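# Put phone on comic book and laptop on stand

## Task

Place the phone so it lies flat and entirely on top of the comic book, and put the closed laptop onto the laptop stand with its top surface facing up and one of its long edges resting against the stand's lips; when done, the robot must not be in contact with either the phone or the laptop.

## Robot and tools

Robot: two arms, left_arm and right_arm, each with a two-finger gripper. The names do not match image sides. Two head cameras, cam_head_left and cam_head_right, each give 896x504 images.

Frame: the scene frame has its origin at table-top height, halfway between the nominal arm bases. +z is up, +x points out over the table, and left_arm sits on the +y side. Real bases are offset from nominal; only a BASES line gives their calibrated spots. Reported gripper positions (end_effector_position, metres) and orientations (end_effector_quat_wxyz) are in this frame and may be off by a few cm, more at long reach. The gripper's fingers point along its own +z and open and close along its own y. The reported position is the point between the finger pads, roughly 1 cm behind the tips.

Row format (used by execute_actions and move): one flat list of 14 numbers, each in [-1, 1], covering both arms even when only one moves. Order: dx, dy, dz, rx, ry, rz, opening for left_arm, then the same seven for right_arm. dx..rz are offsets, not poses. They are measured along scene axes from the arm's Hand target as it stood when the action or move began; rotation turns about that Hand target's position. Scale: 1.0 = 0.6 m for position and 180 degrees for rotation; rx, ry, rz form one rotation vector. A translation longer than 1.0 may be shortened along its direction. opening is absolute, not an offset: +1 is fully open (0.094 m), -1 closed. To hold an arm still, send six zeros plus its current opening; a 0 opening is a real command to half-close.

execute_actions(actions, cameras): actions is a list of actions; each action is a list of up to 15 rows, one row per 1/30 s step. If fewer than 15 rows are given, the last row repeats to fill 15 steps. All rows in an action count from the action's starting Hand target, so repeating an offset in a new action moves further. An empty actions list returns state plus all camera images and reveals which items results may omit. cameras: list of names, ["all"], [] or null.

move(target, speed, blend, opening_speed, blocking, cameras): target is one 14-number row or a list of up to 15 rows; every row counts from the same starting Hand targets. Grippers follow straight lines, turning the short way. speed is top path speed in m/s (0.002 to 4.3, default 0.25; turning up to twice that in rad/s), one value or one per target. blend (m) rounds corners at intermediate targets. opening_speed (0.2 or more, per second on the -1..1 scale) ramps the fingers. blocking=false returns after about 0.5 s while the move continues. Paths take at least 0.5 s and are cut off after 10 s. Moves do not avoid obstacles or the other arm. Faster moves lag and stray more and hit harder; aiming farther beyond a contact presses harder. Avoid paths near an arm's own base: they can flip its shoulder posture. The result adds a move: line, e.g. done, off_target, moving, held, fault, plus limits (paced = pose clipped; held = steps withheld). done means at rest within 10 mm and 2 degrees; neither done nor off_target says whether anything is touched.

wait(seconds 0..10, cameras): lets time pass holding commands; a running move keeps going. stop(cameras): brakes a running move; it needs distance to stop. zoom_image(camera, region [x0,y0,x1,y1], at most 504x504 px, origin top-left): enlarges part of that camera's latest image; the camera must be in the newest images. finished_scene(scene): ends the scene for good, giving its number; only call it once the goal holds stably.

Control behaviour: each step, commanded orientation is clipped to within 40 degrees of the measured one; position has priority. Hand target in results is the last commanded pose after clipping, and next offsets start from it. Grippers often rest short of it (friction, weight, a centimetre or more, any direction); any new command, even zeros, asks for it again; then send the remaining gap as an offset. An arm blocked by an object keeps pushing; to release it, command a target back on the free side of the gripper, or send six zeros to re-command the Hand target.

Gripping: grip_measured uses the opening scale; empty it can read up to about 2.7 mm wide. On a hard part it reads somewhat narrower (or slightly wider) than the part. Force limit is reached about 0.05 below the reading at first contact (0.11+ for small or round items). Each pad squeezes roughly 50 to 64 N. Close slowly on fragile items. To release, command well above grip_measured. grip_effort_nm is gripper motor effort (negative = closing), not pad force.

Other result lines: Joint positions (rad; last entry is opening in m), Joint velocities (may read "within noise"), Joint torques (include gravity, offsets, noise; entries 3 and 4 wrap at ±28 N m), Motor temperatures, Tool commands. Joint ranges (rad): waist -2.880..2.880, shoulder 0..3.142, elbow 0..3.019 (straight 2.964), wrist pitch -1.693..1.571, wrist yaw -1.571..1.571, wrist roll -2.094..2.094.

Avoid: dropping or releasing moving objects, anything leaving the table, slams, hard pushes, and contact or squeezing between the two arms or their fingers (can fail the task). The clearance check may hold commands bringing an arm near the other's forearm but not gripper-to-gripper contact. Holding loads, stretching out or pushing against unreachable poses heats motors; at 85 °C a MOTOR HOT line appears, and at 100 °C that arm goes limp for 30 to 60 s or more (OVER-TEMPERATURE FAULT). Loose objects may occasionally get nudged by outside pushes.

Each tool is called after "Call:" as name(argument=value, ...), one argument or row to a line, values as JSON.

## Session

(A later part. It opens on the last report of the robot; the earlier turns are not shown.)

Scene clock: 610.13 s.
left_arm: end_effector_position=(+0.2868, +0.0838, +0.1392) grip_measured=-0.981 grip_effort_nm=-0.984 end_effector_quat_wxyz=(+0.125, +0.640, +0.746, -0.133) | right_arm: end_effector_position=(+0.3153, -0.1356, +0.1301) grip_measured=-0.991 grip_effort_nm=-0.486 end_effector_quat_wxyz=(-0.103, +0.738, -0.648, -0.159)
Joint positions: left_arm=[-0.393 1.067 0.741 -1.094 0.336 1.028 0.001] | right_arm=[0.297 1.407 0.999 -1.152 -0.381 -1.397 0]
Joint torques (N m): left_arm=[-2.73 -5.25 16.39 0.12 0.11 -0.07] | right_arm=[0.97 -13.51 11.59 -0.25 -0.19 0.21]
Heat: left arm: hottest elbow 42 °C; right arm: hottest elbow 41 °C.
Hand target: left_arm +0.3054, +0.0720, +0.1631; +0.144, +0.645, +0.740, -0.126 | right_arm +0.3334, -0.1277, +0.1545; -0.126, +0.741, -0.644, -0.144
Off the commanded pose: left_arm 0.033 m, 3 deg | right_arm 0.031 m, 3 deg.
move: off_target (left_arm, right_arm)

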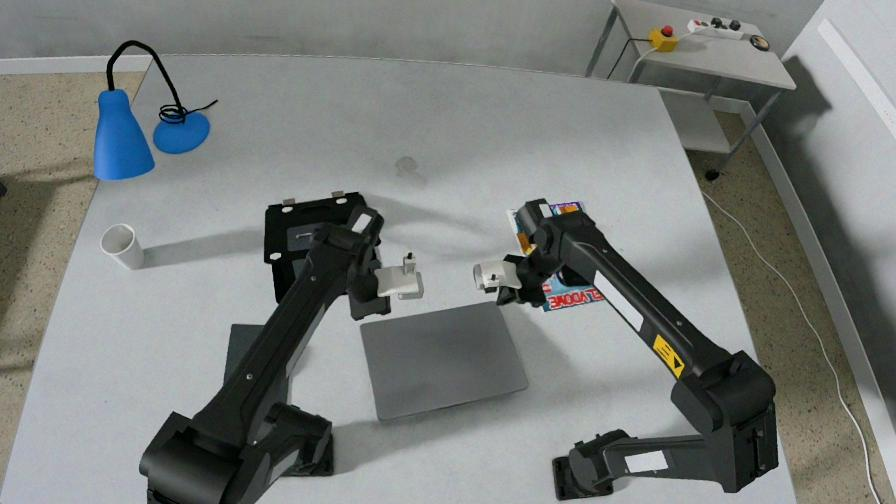

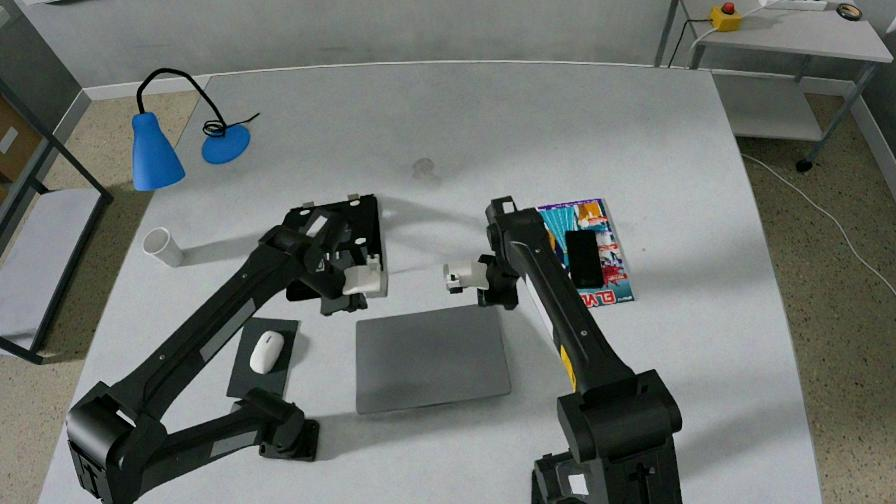

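Call:
move(
  target=[
    [-0.072,0.163,0.02,0,0,0,-1,-0.036,-0.162,0.02,0,0,0,-1],
    [-0.072,0.163,-0.25,0,0,0,-1,-0.036,-0.162,-0.24,0,0,0,-1],
    [-0.052,0.013,-0.25,0,0,0,-1,-0.0565,-0.012,-0.24,0,0,0,-1],
  ],
  speed=[0.2,0.15,0.06],
  cameras=["all"],
)

Call:
zoom_image(
  camera="cam_head_right",
  region=[240, 180, 560, 450],
)

Call:
zoom_image(
  camera="cam_head_left",
  region=[240, 180, 560, 450],
)

Scene clock: 629.07 s.
left_arm: end_effector_position=(+0.2630, +0.1302, +0.0100) grip_measured=-0.981 grip_effort_nm=-0.989 end_effector_quat_wxyz=(+0.113, +0.612, +0.777, -0.095) | right_arm: end_effector_position=(+0.3122, -0.1784, +0.0144) grip_measured=-0.991 grip_effort_nm=-0.481 end_effector_quat_wxyz=(-0.110, +0.719, -0.676, -0.119)
Joint positions: left_arm=[-0.306 1.178 0.434 -0.687 0.261 1.038 0.001] | right_arm=[0.213 1.521 0.769 -0.769 -0.322 -1.407 0]
Joint torques (N m): left_arm=[-9.88 -2.49 11.58 2.54 3.04 -0.19] | right_arm=[6.83 -11.75 5.22 1.4 -2.18 0.32]
Heat: left arm: hottest elbow 43 °C; right arm: hottest elbow 41 °C.
Hand target: left_arm +0.2741, +0.0797, +0.0131; +0.144, +0.645, +0.740, -0.126 | right_arm +0.2994, -0.1349, +0.0104; -0.125, +0.741, -0.644, -0.144
Off the commanded pose: left_arm 0.052 m, 8 deg | right_arm 0.045 m, 6 deg.
move: off_target (left_arm, right_arm)

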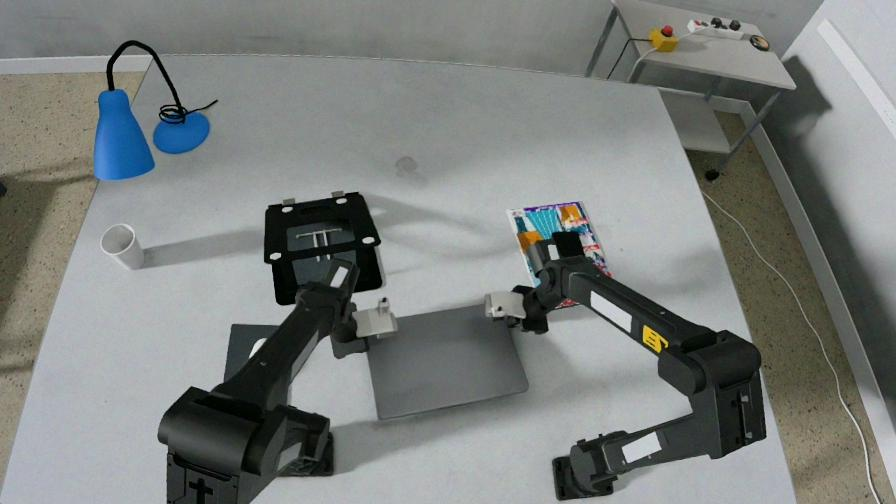

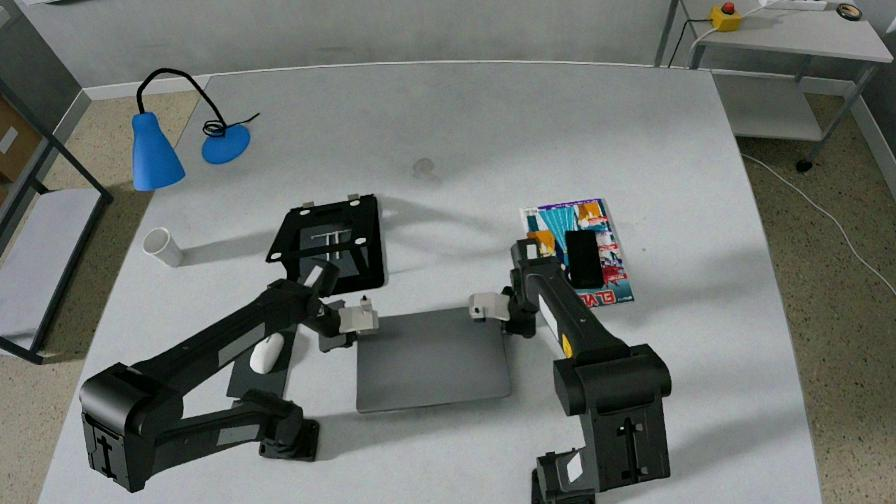

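Scaled by 1.575.

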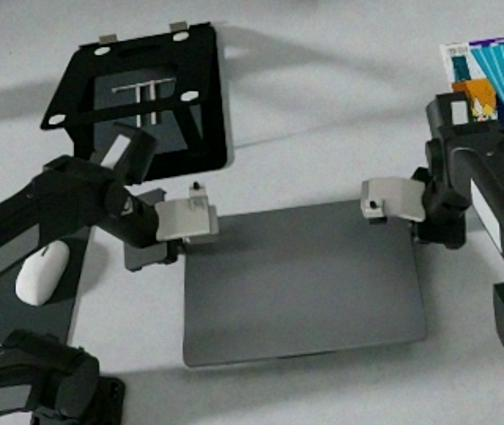

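Scaled by 1.575.

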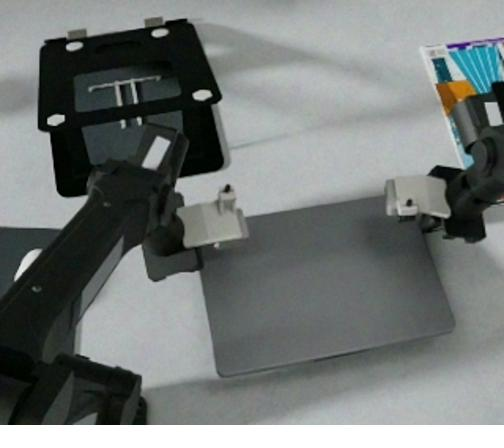

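Call:
move(
  target=[
    [0.003,-0.025,0,0,0,0,-1,-0.003,0.025,0,0,0,0,-1],
    [0.0,-0.025,0.07,0,0,0,-1,-0.0,0.025,0.07,0,0,0,-1],
  ],
  speed=0.05,
)

Call:
move(
  target=[0.0,0,0.04,0,0,0,-1,-0.0,0.0,0.04,0,0,0,-1],
  speed=0.05,
  cameras=["all"],
)

Call:
zoom_image(
  camera="cam_head_right",
  region=[240, 180, 560, 450],
)

Scene clock: 636.23 s.
left_arm: end_effector_position=(+0.2306, +0.1237, +0.0138) grip_measured=-0.981 grip_effort_nm=-0.984 end_effector_quat_wxyz=(+0.055, +0.616, +0.778, -0.111) | right_arm: end_effector_position=(+0.2994, -0.1808, +0.0243) grip_measured=-0.991 grip_effort_nm=-0.486 end_effector_quat_wxyz=(-0.084, +0.711, -0.688, -0.116)
Joint positions: left_arm=[-0.383 1.156 0.442 -0.82 0.245 0.98 0.001] | right_arm=[0.231 1.484 0.769 -0.838 -0.286 -1.365 0]
Joint torques (N m): left_arm=[-6.48 -8.7 16.81 1.94 3.41 0] | right_arm=[8.12 -14.68 9.02 -0.27 -3.39 0.25]
Motor temperatures (°C): left_arm=[23 27 42 24 36 24 29] | right_arm=[27 34 40 25 31 23 25]
Heat: left arm: hottest elbow 42 °C; right arm: hottest elbow 40 °C.
Hand target: left_arm +0.2741, +0.0646, +0.0552; +0.144, +0.645, +0.740, -0.126 | right_arm +0.2994, -0.1199, +0.0525; -0.126, +0.741, -0.644, -0.144
Off the commanded pose: left_arm 0.084 m, 12 deg | right_arm 0.067 m, 8 deg.
move: off_target (left_arm, right_arm)

Scene clock: 637.67 s.
left_arm: end_effector_position=(+0.2116, +0.1238, +0.0260) grip_measured=-0.981 grip_effort_nm=-0.984 end_effector_quat_wxyz=(+0.038, +0.620, +0.774, -0.124) | right_arm: end_effector_position=(+0.2932, -0.1756, +0.0457) grip_measured=-0.991 grip_effort_nm=-0.481 end_effector_quat_wxyz=(-0.084, +0.714, -0.684, -0.122)
Joint positions: left_arm=[-0.402 1.096 0.442 -0.918 0.26 0.978 0.001] | right_arm=[0.245 1.434 0.785 -0.908 -0.296 -1.36 0]
Joint torques (N m): left_arm=[-5.71 -8.7 20.79 2 2.85 0] | right_arm=[7.36 -13.68 10.52 -0.38 -3.03 0.26]
Heat: left arm: hottest elbow 42 °C; right arm: hottest elbow 40 °C.
Hand target: left_arm +0.2742, +0.0647, +0.0792; +0.144, +0.645, +0.740, -0.126 | right_arm +0.2993, -0.1198, +0.0765; -0.126, +0.741, -0.644, -0.144
Off the commanded pose: left_arm 0.101 m, 13 deg | right_arm 0.064 m, 8 deg.
move: off_target (left_arm, right_arm)

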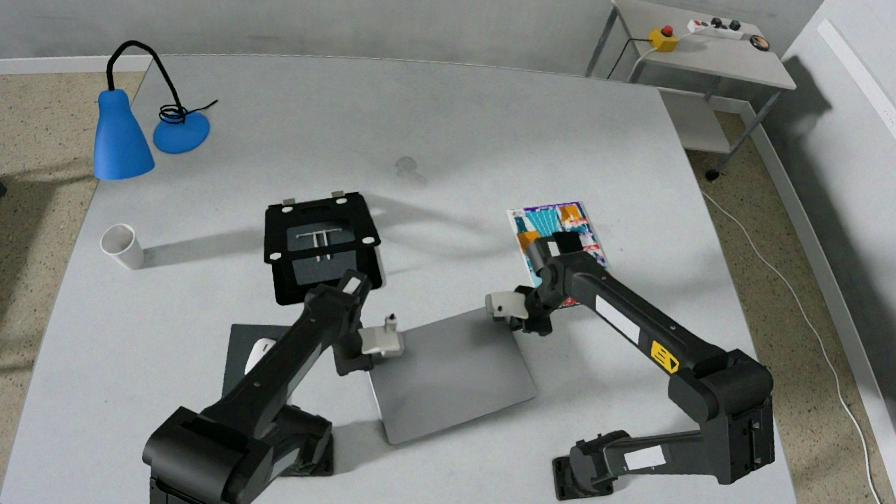

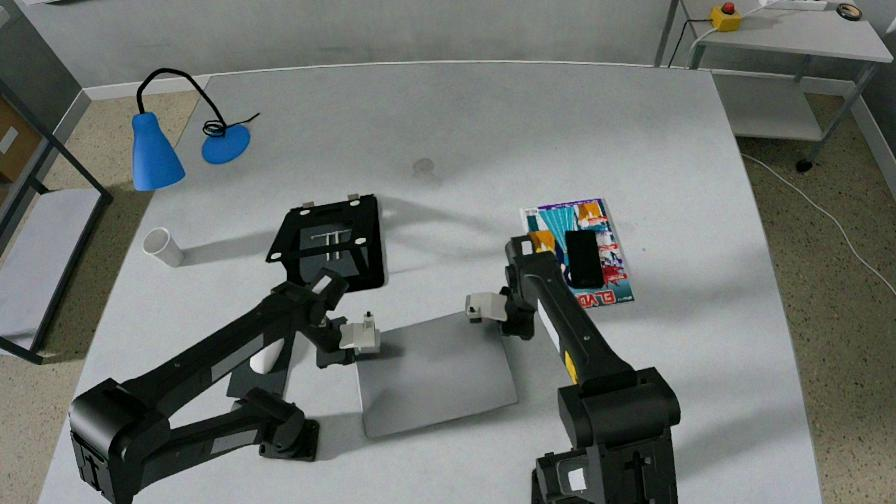

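Scaled by 1.575.

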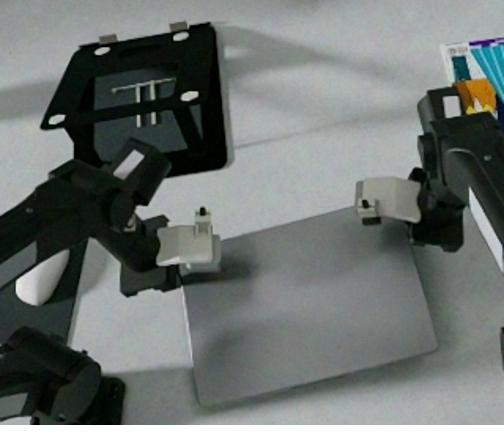

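Call:
move(
  target=[
    [0.0,0,-0.11,0,0,0,-1,-0.0,0.0,-0.106,0,0,0,-1],
    [0.021,-0.056,-0.11,0,0,0,-1,0.053,-0.142,-0.106,0,0,0,-1],
  ],
  speed=0.05,
  cameras=["all"],
)

Call:
zoom_image(
  camera="cam_head_right",
  region=[240, 180, 560, 450],
)

Scene clock: 658.97 s.
left_arm: end_effector_position=(+0.2445, +0.0864, +0.0106) grip_measured=-0.981 grip_effort_nm=-0.974 end_effector_quat_wxyz=(+0.083, +0.620, +0.772, -0.118) | right_arm: end_effector_position=(+0.3225, -0.2198, +0.0134) grip_measured=-0.991 grip_effort_nm=-0.486 end_effector_quat_wxyz=(-0.120, +0.735, -0.655, -0.128)
Joint positions: left_arm=[-0.487 1.217 0.467 -0.707 0.266 0.88 0.001] | right_arm=[0.081 1.546 0.789 -0.815 -0.352 -1.598 0]
Joint torques (N m): left_arm=[-6.95 -2.67 14.79 4.82 1.72 -0.03] | right_arm=[2.14 -9.88 8.49 -0.23 -1.34 0.15]
Motor temperatures (°C): left_arm=[23 27 45 24 42 23 29] | right_arm=[27 34 40 25 41 23 26]
Heat: left arm: hottest elbow 45 °C; right arm: hottest wrist yaw 41 °C.
Hand target: left_arm +0.2866, +0.0311, +0.0130; +0.144, +0.645, +0.740, -0.126 | right_arm +0.3311, -0.2051, +0.0128; -0.125, +0.741, -0.644, -0.144
Off the commanded pose: left_arm 0.070 m, 9 deg | right_arm 0.017 m, 3 deg.
move: off_target (left_arm, right_arm)

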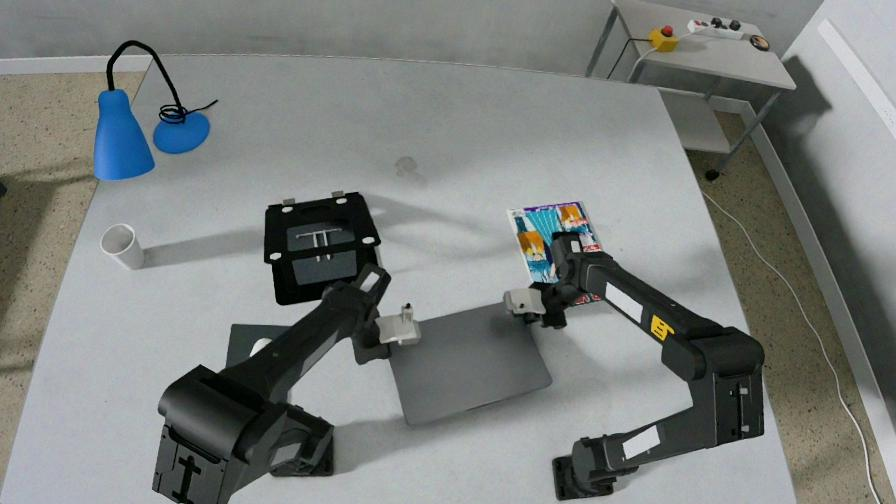

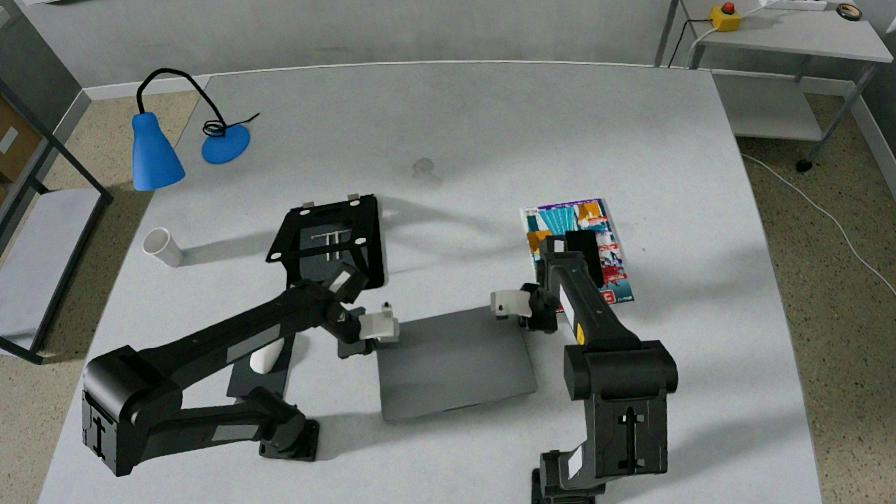

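Scaled by 1.575.

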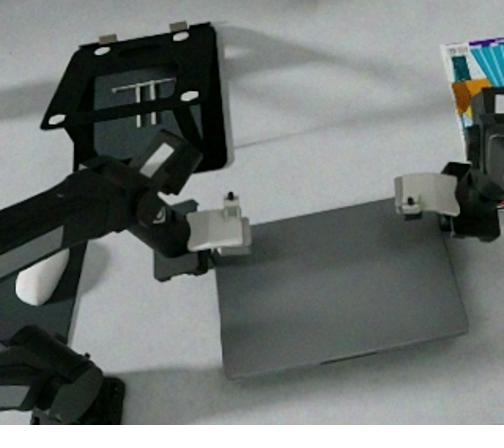

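Call:
move(
  target=[-0.15,0.015,0.003,0,0,0,-1,-0.095,0.01,0.003,0,0,0,-1],
  speed=0.06,
  cameras=["all"],
)

Call:
zoom_image(
  camera="cam_head_right",
  region=[240, 180, 560, 450],
)

Call:
zoom_image(
  camera="cam_head_left",
  region=[300, 220, 600, 470],
)

Scene clock: 688.60 s.
left_arm: end_effector_position=(+0.1996, +0.0696, +0.0117) grip_measured=-0.981 grip_effort_nm=-0.984 end_effector_quat_wxyz=(+0.114, +0.624, +0.767, -0.099) | right_arm: end_effector_position=(+0.2991, -0.2300, +0.0157) grip_measured=-0.991 grip_effort_nm=-0.481 end_effector_quat_wxyz=(-0.119, +0.730, -0.664, -0.105)
Joint positions: left_arm=[-0.679 1.049 0.353 -0.65 0.205 0.693 0.001] | right_arm=[0.074 1.46 0.705 -0.785 -0.317 -1.581 0]
Joint torques (N m): left_arm=[-6.07 -5.19 8.5 3.02 2 -0.05] | right_arm=[4.72 -12.45 3.7 -0.35 -2.46 0.25]
Motor temperatures (°C): left_arm=[23 27 44 25 38 23 29] | right_arm=[27 34 41 25 35 23 26]
Heat: left arm: hottest elbow 44 °C; right arm: hottest elbow 41 °C.
Hand target: left_arm +0.1967, +0.0401, +0.0149; +0.144, +0.645, +0.740, -0.126 | right_arm +0.2742, -0.1991, +0.0147; -0.125, +0.741, -0.644, -0.144
Off the commanded pose: left_arm 0.030 m, 6 deg | right_arm 0.040 m, 5 deg.
move: off_target (left_arm, right_arm)

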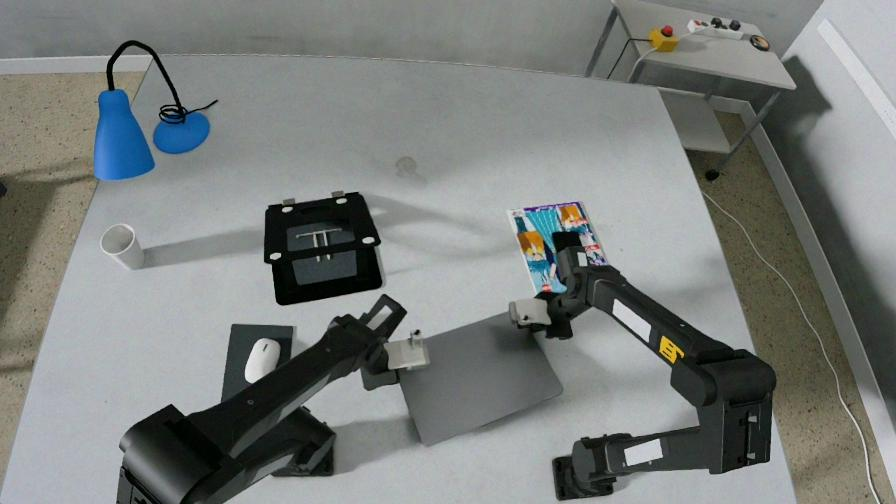

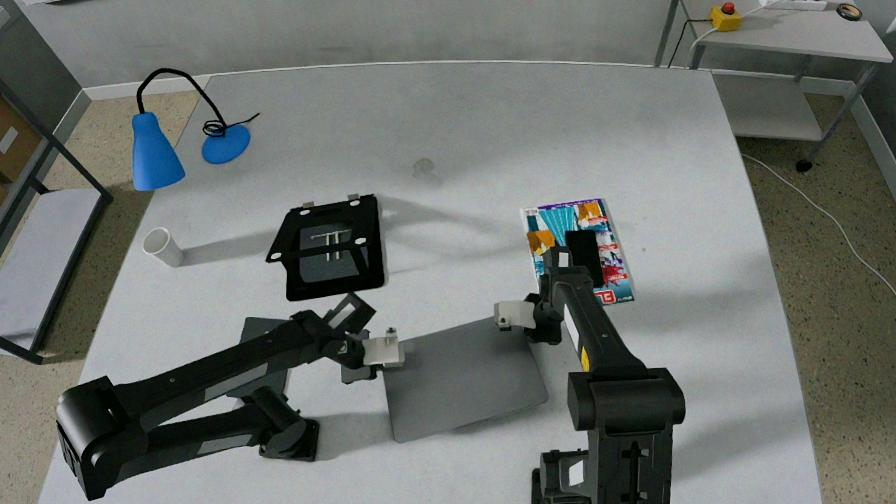

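Scaled by 1.575.

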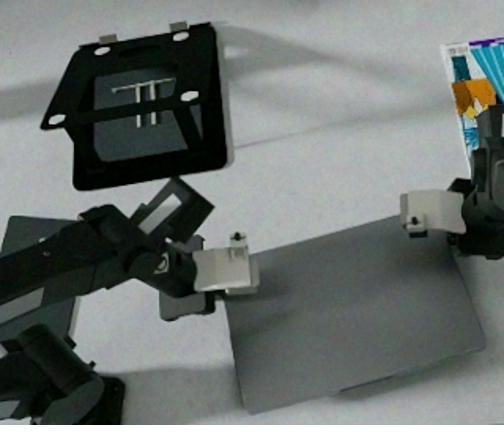

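Scaled by 1.680.

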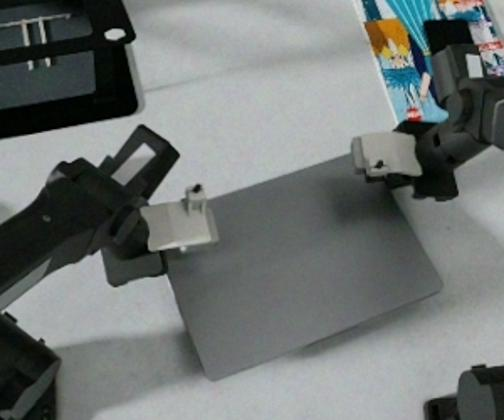

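Call:
move(
  target=[
    [-0.02,0.125,0.03,0,0,0,-1,0.063,-0.118,0.03,0,0,0,-1],
    [-0.02,0.15,0.208,-0.2152,0.28,0.448,-1,0.063,-0.14,0.208,0.0667,0.3329,-0.3441,-1],
  ],
  speed=[0.1,0.2],
  cameras=["all"],
)

Call:
zoom_image(
  camera="cam_head_right",
  region=[240, 220, 600, 490],
)

Call:
zoom_image(
  camera="cam_head_left",
  region=[260, 220, 620, 490],
)

Scene clock: 714.40 s.
left_arm: end_effector_position=(+0.1769, +0.1260, +0.1253) grip_measured=-0.981 grip_effort_nm=-0.974 end_effector_quat_wxyz=(+0.057, -0.140, +0.877, -0.457) | right_arm: end_effector_position=(+0.2960, -0.2752, +0.1351) grip_measured=-0.991 grip_effort_nm=-0.486 end_effector_quat_wxyz=(-0.079, -0.149, +0.874, +0.456)
Joint positions: left_arm=[0.143 0.502 0.305 -1.218 0.948 -0.224 0.001] | right_arm=[-0.264 1.636 1.044 -1.659 -0.746 -0.871 0]
Joint torques (N m): left_arm=[-0.73 -0.44 13.74 0.23 0.37 -0.03] | right_arm=[-0.44 -12.34 9.35 -1.36 -0.39 0.12]
Heat: left arm: hottest elbow 40 °C; right arm: hottest elbow 38 °C.
Hand target: left_arm +0.1846, +0.1301, +0.1397; +0.074, -0.142, +0.876, -0.455 | right_arm +0.3120, -0.2831, +0.1394; -0.073, -0.142, +0.876, +0.455
Off the commanded pose: left_arm 0.017 m, 2 deg | right_arm 0.018 m, 1 deg.
move: off_target (left_arm, right_arm)

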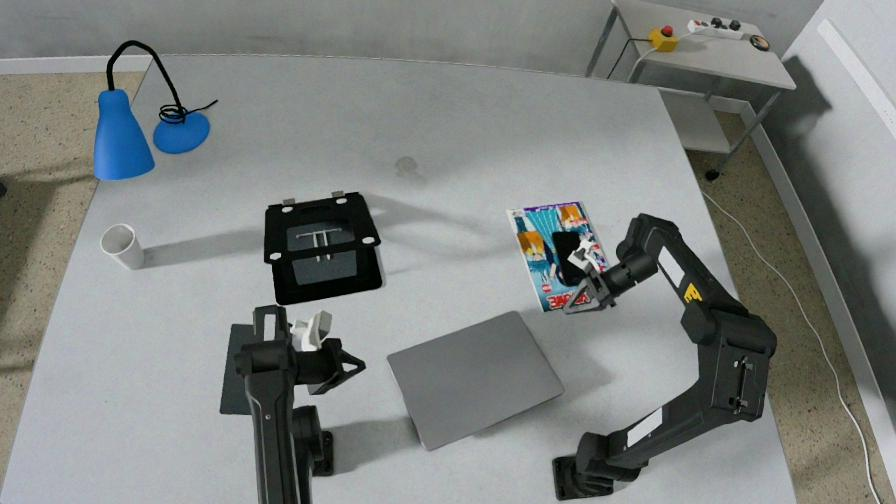

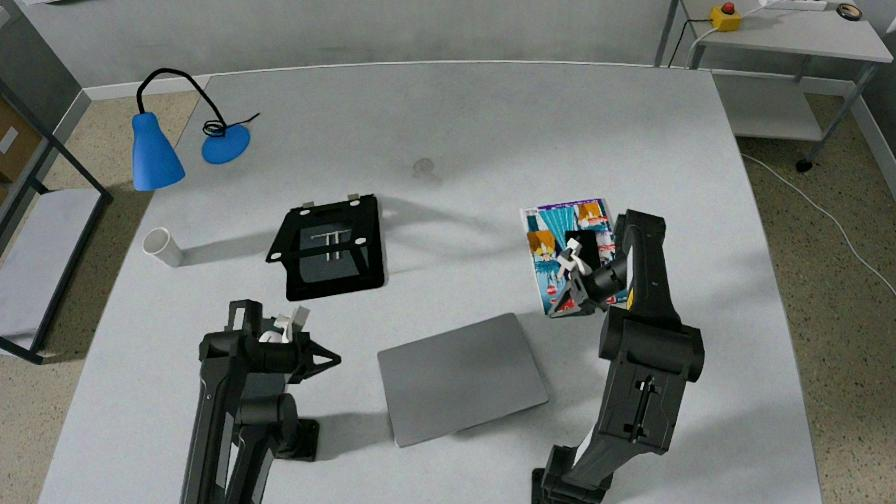

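Scaled by 1.400.

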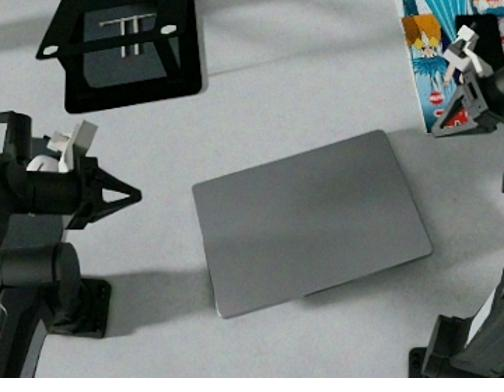

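Scaled by 1.400.

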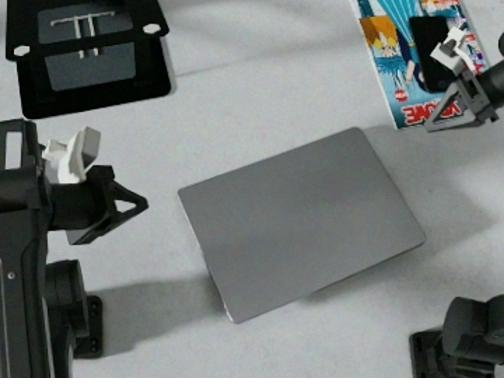

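Call:
move(
  target=[0.007,-0.025,-0.18,0,0,0,-1,-0.02,0.02,-0.18,0,0,0,-1],
  speed=0.12,
  cameras=["all"],
)

Call:
zoom_image(
  camera="cam_head_right",
  region=[240, 220, 600, 490],
)

Call:
zoom_image(
  camera="cam_head_left",
  region=[260, 220, 620, 490],
)

Scene clock: 720.10 s.
left_arm: end_effector_position=(+0.1923, +0.1180, +0.0365) grip_measured=-0.981 grip_effort_nm=-0.969 end_effector_quat_wxyz=(+0.081, -0.143, +0.875, -0.456) | right_arm: end_effector_position=(+0.3041, -0.2757, +0.0397) grip_measured=-0.991 grip_effort_nm=-0.481 end_effector_quat_wxyz=(-0.062, -0.146, +0.878, +0.452)
Joint positions: left_arm=[0.048 0.725 0.085 -0.576 0.915 -0.423 0.001] | right_arm=[-0.264 1.804 0.967 -1.369 -0.759 -0.848 0]
Joint torques (N m): left_arm=[-2.67 0.21 8.01 1.44 0.34 0] | right_arm=[1.2 -13.74 4.01 -0.49 -0.41 0.16]
Heat: left arm: hottest elbow 40 °C; right arm: hottest elbow 38 °C.
Hand target: left_arm +0.1888, +0.1150, +0.0317; +0.074, -0.142, +0.876, -0.455 | right_arm +0.3000, -0.2711, +0.0314; -0.073, -0.142, +0.876, +0.455
Off the commanded pose: left_arm 0.007 m, 1 deg | right_arm 0.010 m, 1 deg.
move: done

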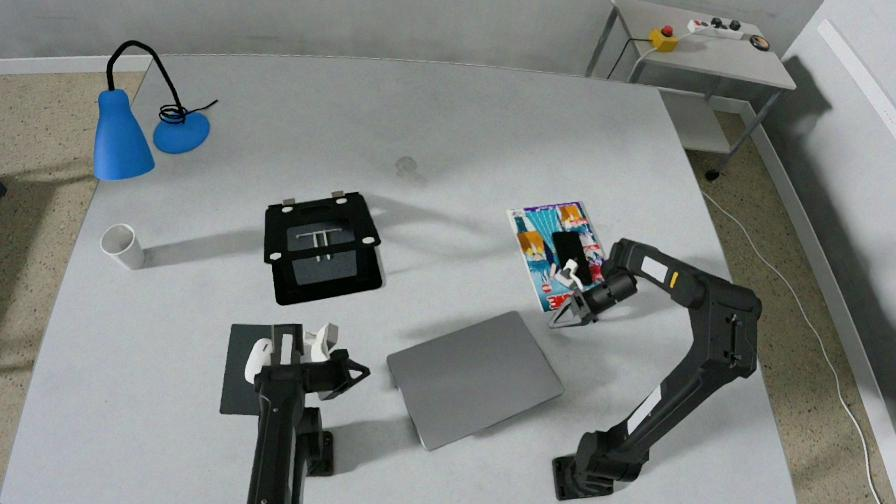

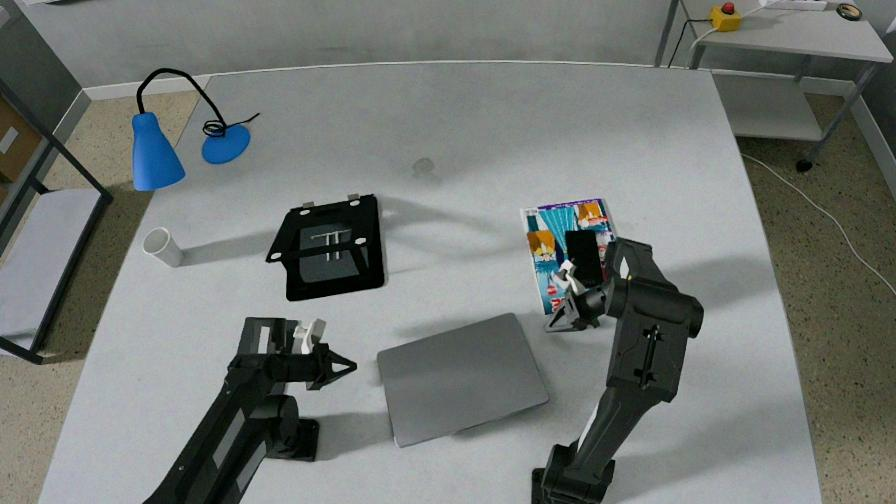

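Scaled by 1.400.

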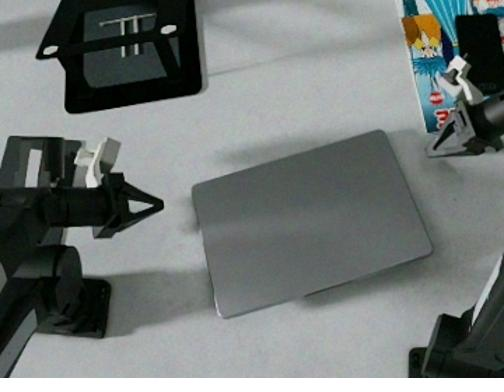

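Scaled by 1.400.

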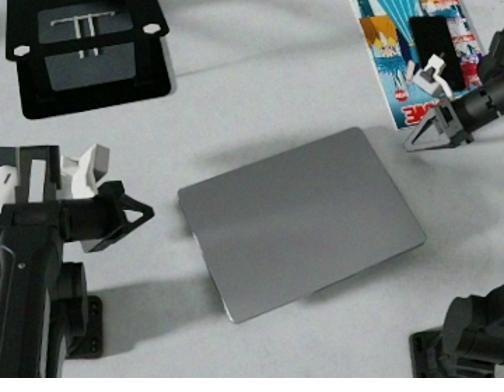

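Call:
move(
  target=[
    [-0.019,-0.007,-0.028,0,0,0,-1,0.019,0.006,-0.032,0,0,0,-1],
    [0.019,-0.12,-0.028,0,0,0,-1,-0.018,0.116,-0.032,0,0,0,-1],
  ],
  speed=0.06,
  cameras=["all"],
)

Call:
zoom_image(
  camera="cam_head_right",
  region=[300, 270, 600, 490],
)

Call:
zoom_image(
  camera="cam_head_left",
  region=[300, 270, 600, 490],
)

Scene clock: 731.13 s.
left_arm: end_effector_position=(+0.1983, +0.0489, +0.0103) grip_measured=-0.982 grip_effort_nm=-0.965 end_effector_quat_wxyz=(+0.067, -0.152, +0.880, -0.446) | right_arm: end_effector_position=(+0.2988, -0.2153, +0.0094) grip_measured=-0.991 grip_effort_nm=-0.481 end_effector_quat_wxyz=(-0.063, -0.133, +0.879, +0.453)
Joint positions: left_arm=[-0.492 1.036 0.017 0.211 0.607 -1.055 0.001] | right_arm=[-0.112 1.812 0.876 -1.129 -0.848 -0.634 0]
Joint torques (N m): left_arm=[-2.49 -2.2 7.23 2.65 0.16 -0.01] | right_arm=[2.9 -16.03 2.84 -0.59 -0.75 0.18]
Motor temperatures (°C): left_arm=[23 27 39 24 35 23 29] | right_arm=[27 34 36 25 34 23 26]
Heat: left arm: hottest elbow 39 °C; right arm: hottest elbow 36 °C.
Hand target: left_arm +0.2002, +0.0431, +0.0149; +0.074, -0.142, +0.876, -0.455 | right_arm +0.2892, -0.2015, +0.0123; -0.073, -0.142, +0.876, +0.455
Off the commanded pose: left_arm 0.008 m, 2 deg | right_arm 0.017 m, 2 deg.
move: off_target (right_arm)

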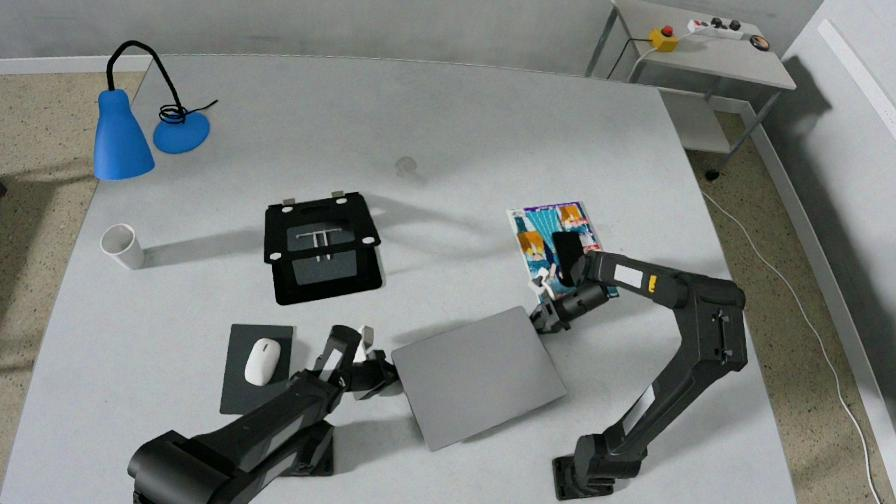

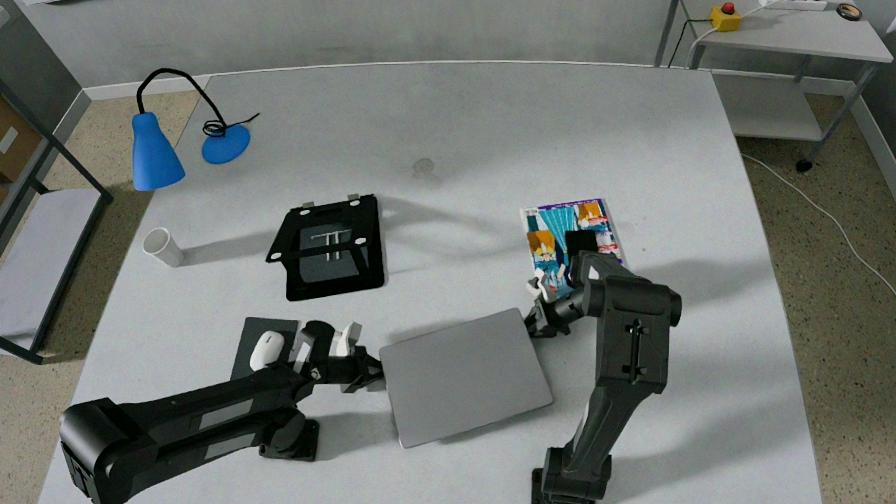

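Scaled by 1.680.

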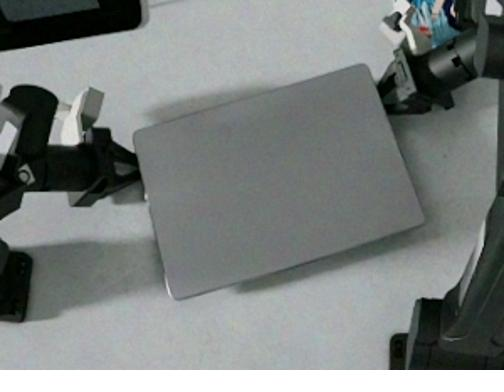

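Scaled by 1.680.

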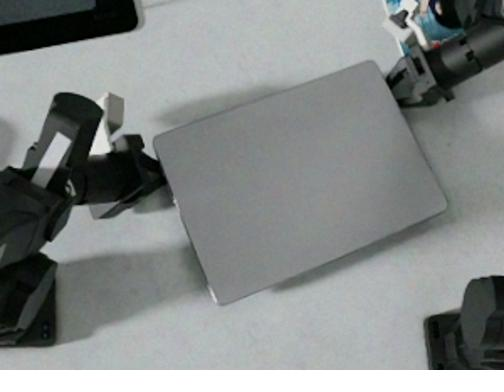

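Call:
move(
  target=[
    [-0.02,0.075,0.003,0,0,0,-1,0.0,0.045,0.003,0,0,0,-1],
    [-0.02,0.09,0.04,0,0,0,-0.2,0.03,-0.06,0.04,0,0,0,-0.2],
  ],
  speed=0.05,
  opening_speed=0.8,
  cameras=["all"],
)

Call:
zoom_image(
  camera="cam_head_right",
  region=[300, 270, 600, 490],
)

Call:
zoom_image(
  camera="cam_head_left",
  region=[300, 270, 600, 490],
)

Scene clock: 750.50 s.
left_arm: end_effector_position=(+0.1923, +0.0563, +0.0101) grip_measured=-0.982 grip_effort_nm=-0.969 end_effector_quat_wxyz=(+0.061, -0.151, +0.877, -0.452) | right_arm: end_effector_position=(+0.3022, -0.2042, +0.0096) grip_measured=-0.991 grip_effort_nm=-0.481 end_effector_quat_wxyz=(-0.059, -0.137, +0.880, +0.451)
Joint positions: left_arm=[-0.445 0.993 0.002 0.163 0.655 -1.02 0.001] | right_arm=[-0.081 1.804 0.873 -1.093 -0.86 -0.595 0]
Joint torques (N m): left_arm=[-2.26 -1.38 7.36 1.77 0.15 0.01] | right_arm=[3.25 -16.26 2.56 -0.58 -0.89 0.25]
Heat: left arm: hottest elbow 37 °C; right arm: hottest shoulder 35 °C.
Hand target: left_arm +0.1926, +0.0538, +0.0111; +0.061, -0.148, +0.877, -0.453 (not the last commanded pose) | right_arm +0.2891, -0.1882, +0.0131; -0.073, -0.142, +0.876, +0.455 (not the last commanded pose)
Tool commands: left_gripper/opening=-1.0 right_gripper/opening=-1.0
Off the commanded pose: left_arm 0.050 m, 2 deg | right_arm 0.043 m, 2 deg.
move: held (left_arm; a check stopped the path), off_target (right_arm; braked when a check withheld steps of left_arm); path passed 0 of 2 targets; target 2's new opening was not sent; limits=held
pose unreachable (left arm): on one or more control steps of this call, first in action 0 (counted from 0), this arm could not follow its commanded pose, so it was not sent that pose on those steps. It may still have moved: this result reports where it is.
cause: moving toward the commanded pose would bring two parts of the arm too close to each other (its shoulder (the part past joint 1) and its forearm (the part past joint 3), with joints 2 (shoulder) and 3 (elbow) between them).

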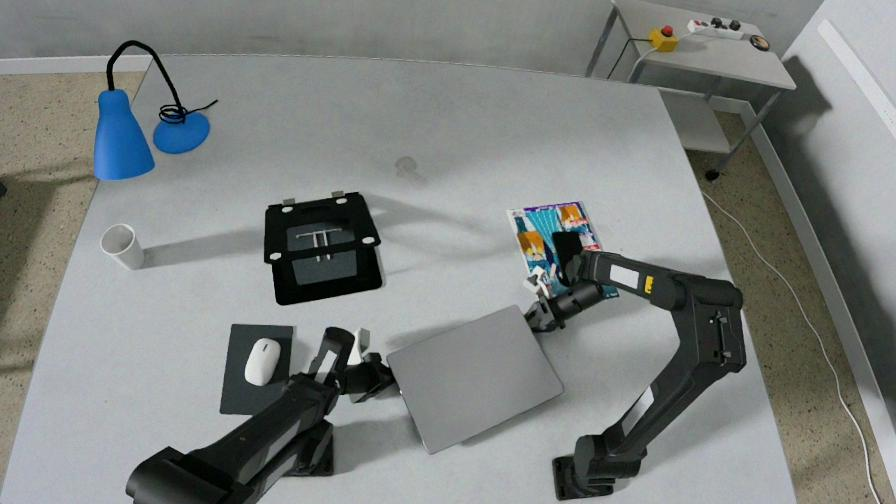

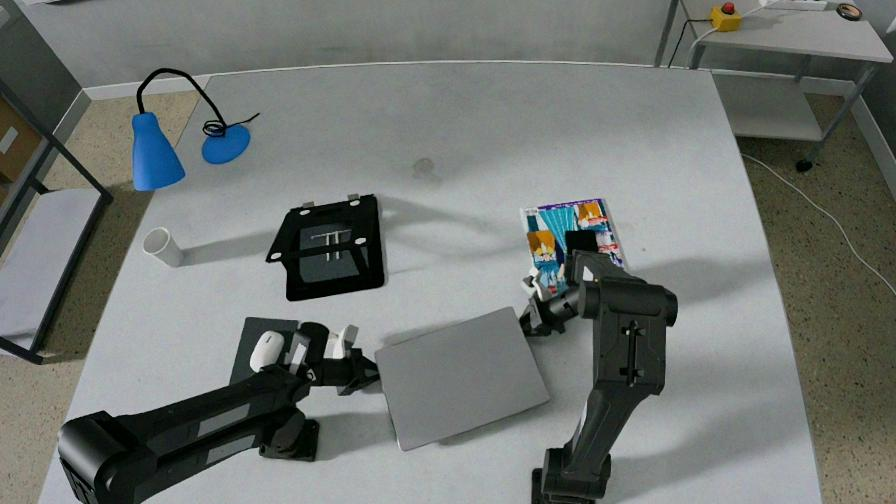

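Scaled by 1.680.

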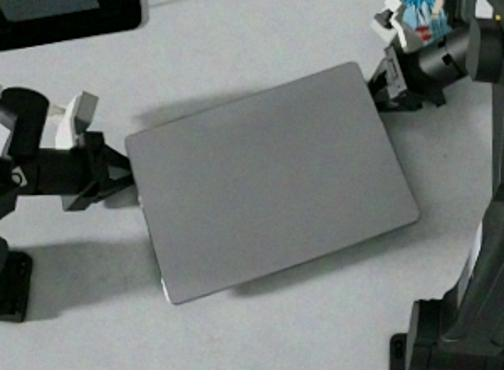

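Scaled by 1.680.

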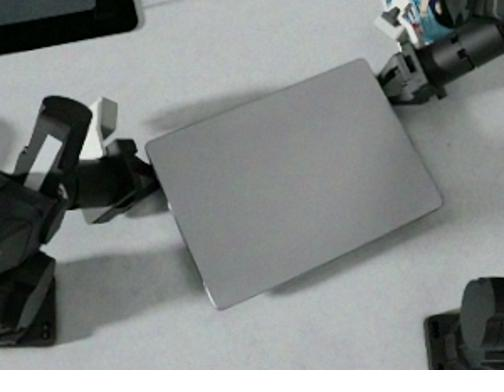

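Call:
move(
  target=[
    [0.006,0.03,0.0,0,0,0,-1,0.0,-0.04,0.0,0,0,0,-1],
    [0.008,0.12,0.01,0,0,0,-1,0.04,-0.15,0.02,0,0,0,-1],
    [0.03,0.16,0.2,0,0,0,-1,0.02,-0.17,0.2,0,0,0,-1],
  ],
  speed=[0.05,0.06,0.15],
  cameras=["all"],
)

Call:
zoom_image(
  camera="cam_head_right",
  region=[300, 270, 600, 490],
)

Call:
zoom_image(
  camera="cam_head_left",
  region=[300, 270, 600, 490],
)

Scene clock: 758.67 s.
left_arm: end_effector_position=(+0.1907, +0.1410, +0.1062) grip_measured=-0.982 grip_effort_nm=-0.965 end_effector_quat_wxyz=(+0.034, -0.157, +0.877, -0.454) | right_arm: end_effector_position=(+0.2867, -0.2816, +0.1208) grip_measured=-0.991 grip_effort_nm=-0.481 end_effector_quat_wxyz=(-0.093, -0.136, +0.871, +0.463)
Joint positions: left_arm=[0.233 0.709 0.312 -1.189 0.944 -0.085 0.001] | right_arm=[-0.288 1.663 1.017 -1.652 -0.734 -0.882 0]
Joint torques (N m): left_arm=[-0.5 -0.91 15.71 -0.03 0.63 0.17] | right_arm=[-0.38 -15.09 8.73 -1.42 -0.24 0.03]
Heat: left arm: hottest elbow 37 °C; right arm: hottest elbow 35 °C.
Hand target: left_arm +0.2105, +0.1498, +0.1309; +0.061, -0.148, +0.877, -0.453 | right_arm +0.3012, -0.2902, +0.1331; -0.073, -0.142, +0.876, +0.455
Off the commanded pose: left_arm 0.033 m, 3 deg | right_arm 0.021 m, 3 deg.
move: off_target (left_arm, right_arm)

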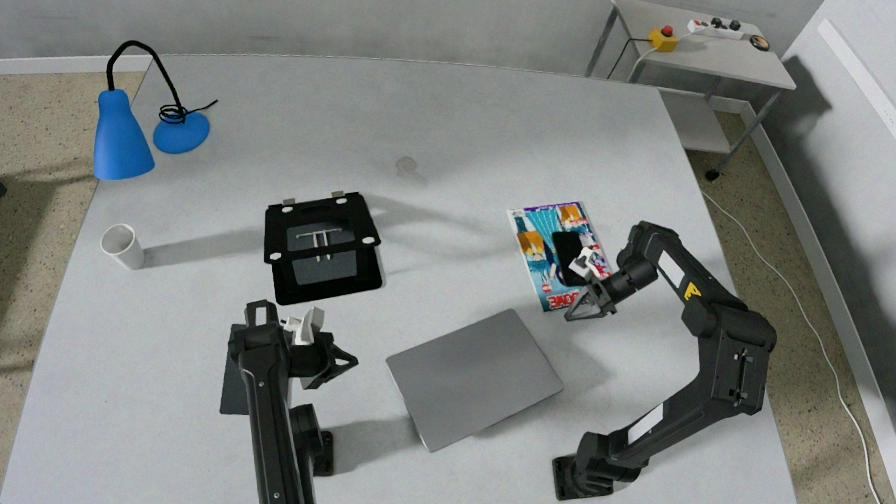

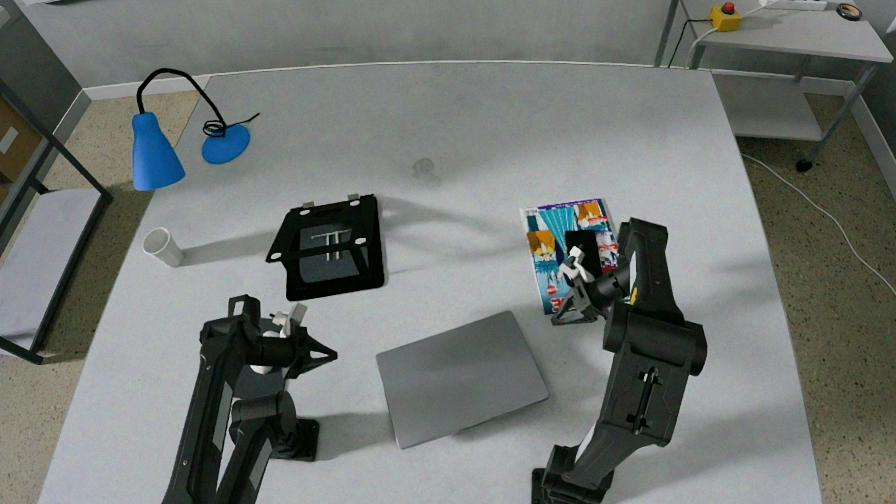

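Scaled by 1.680.

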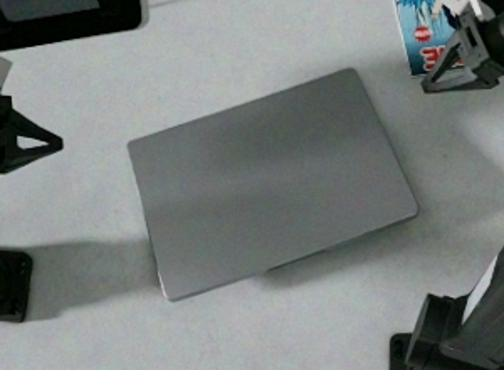

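Scaled by 1.680.

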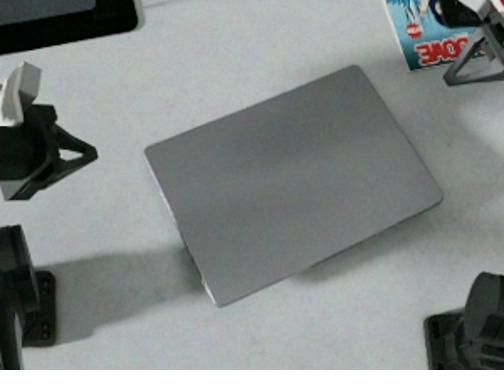

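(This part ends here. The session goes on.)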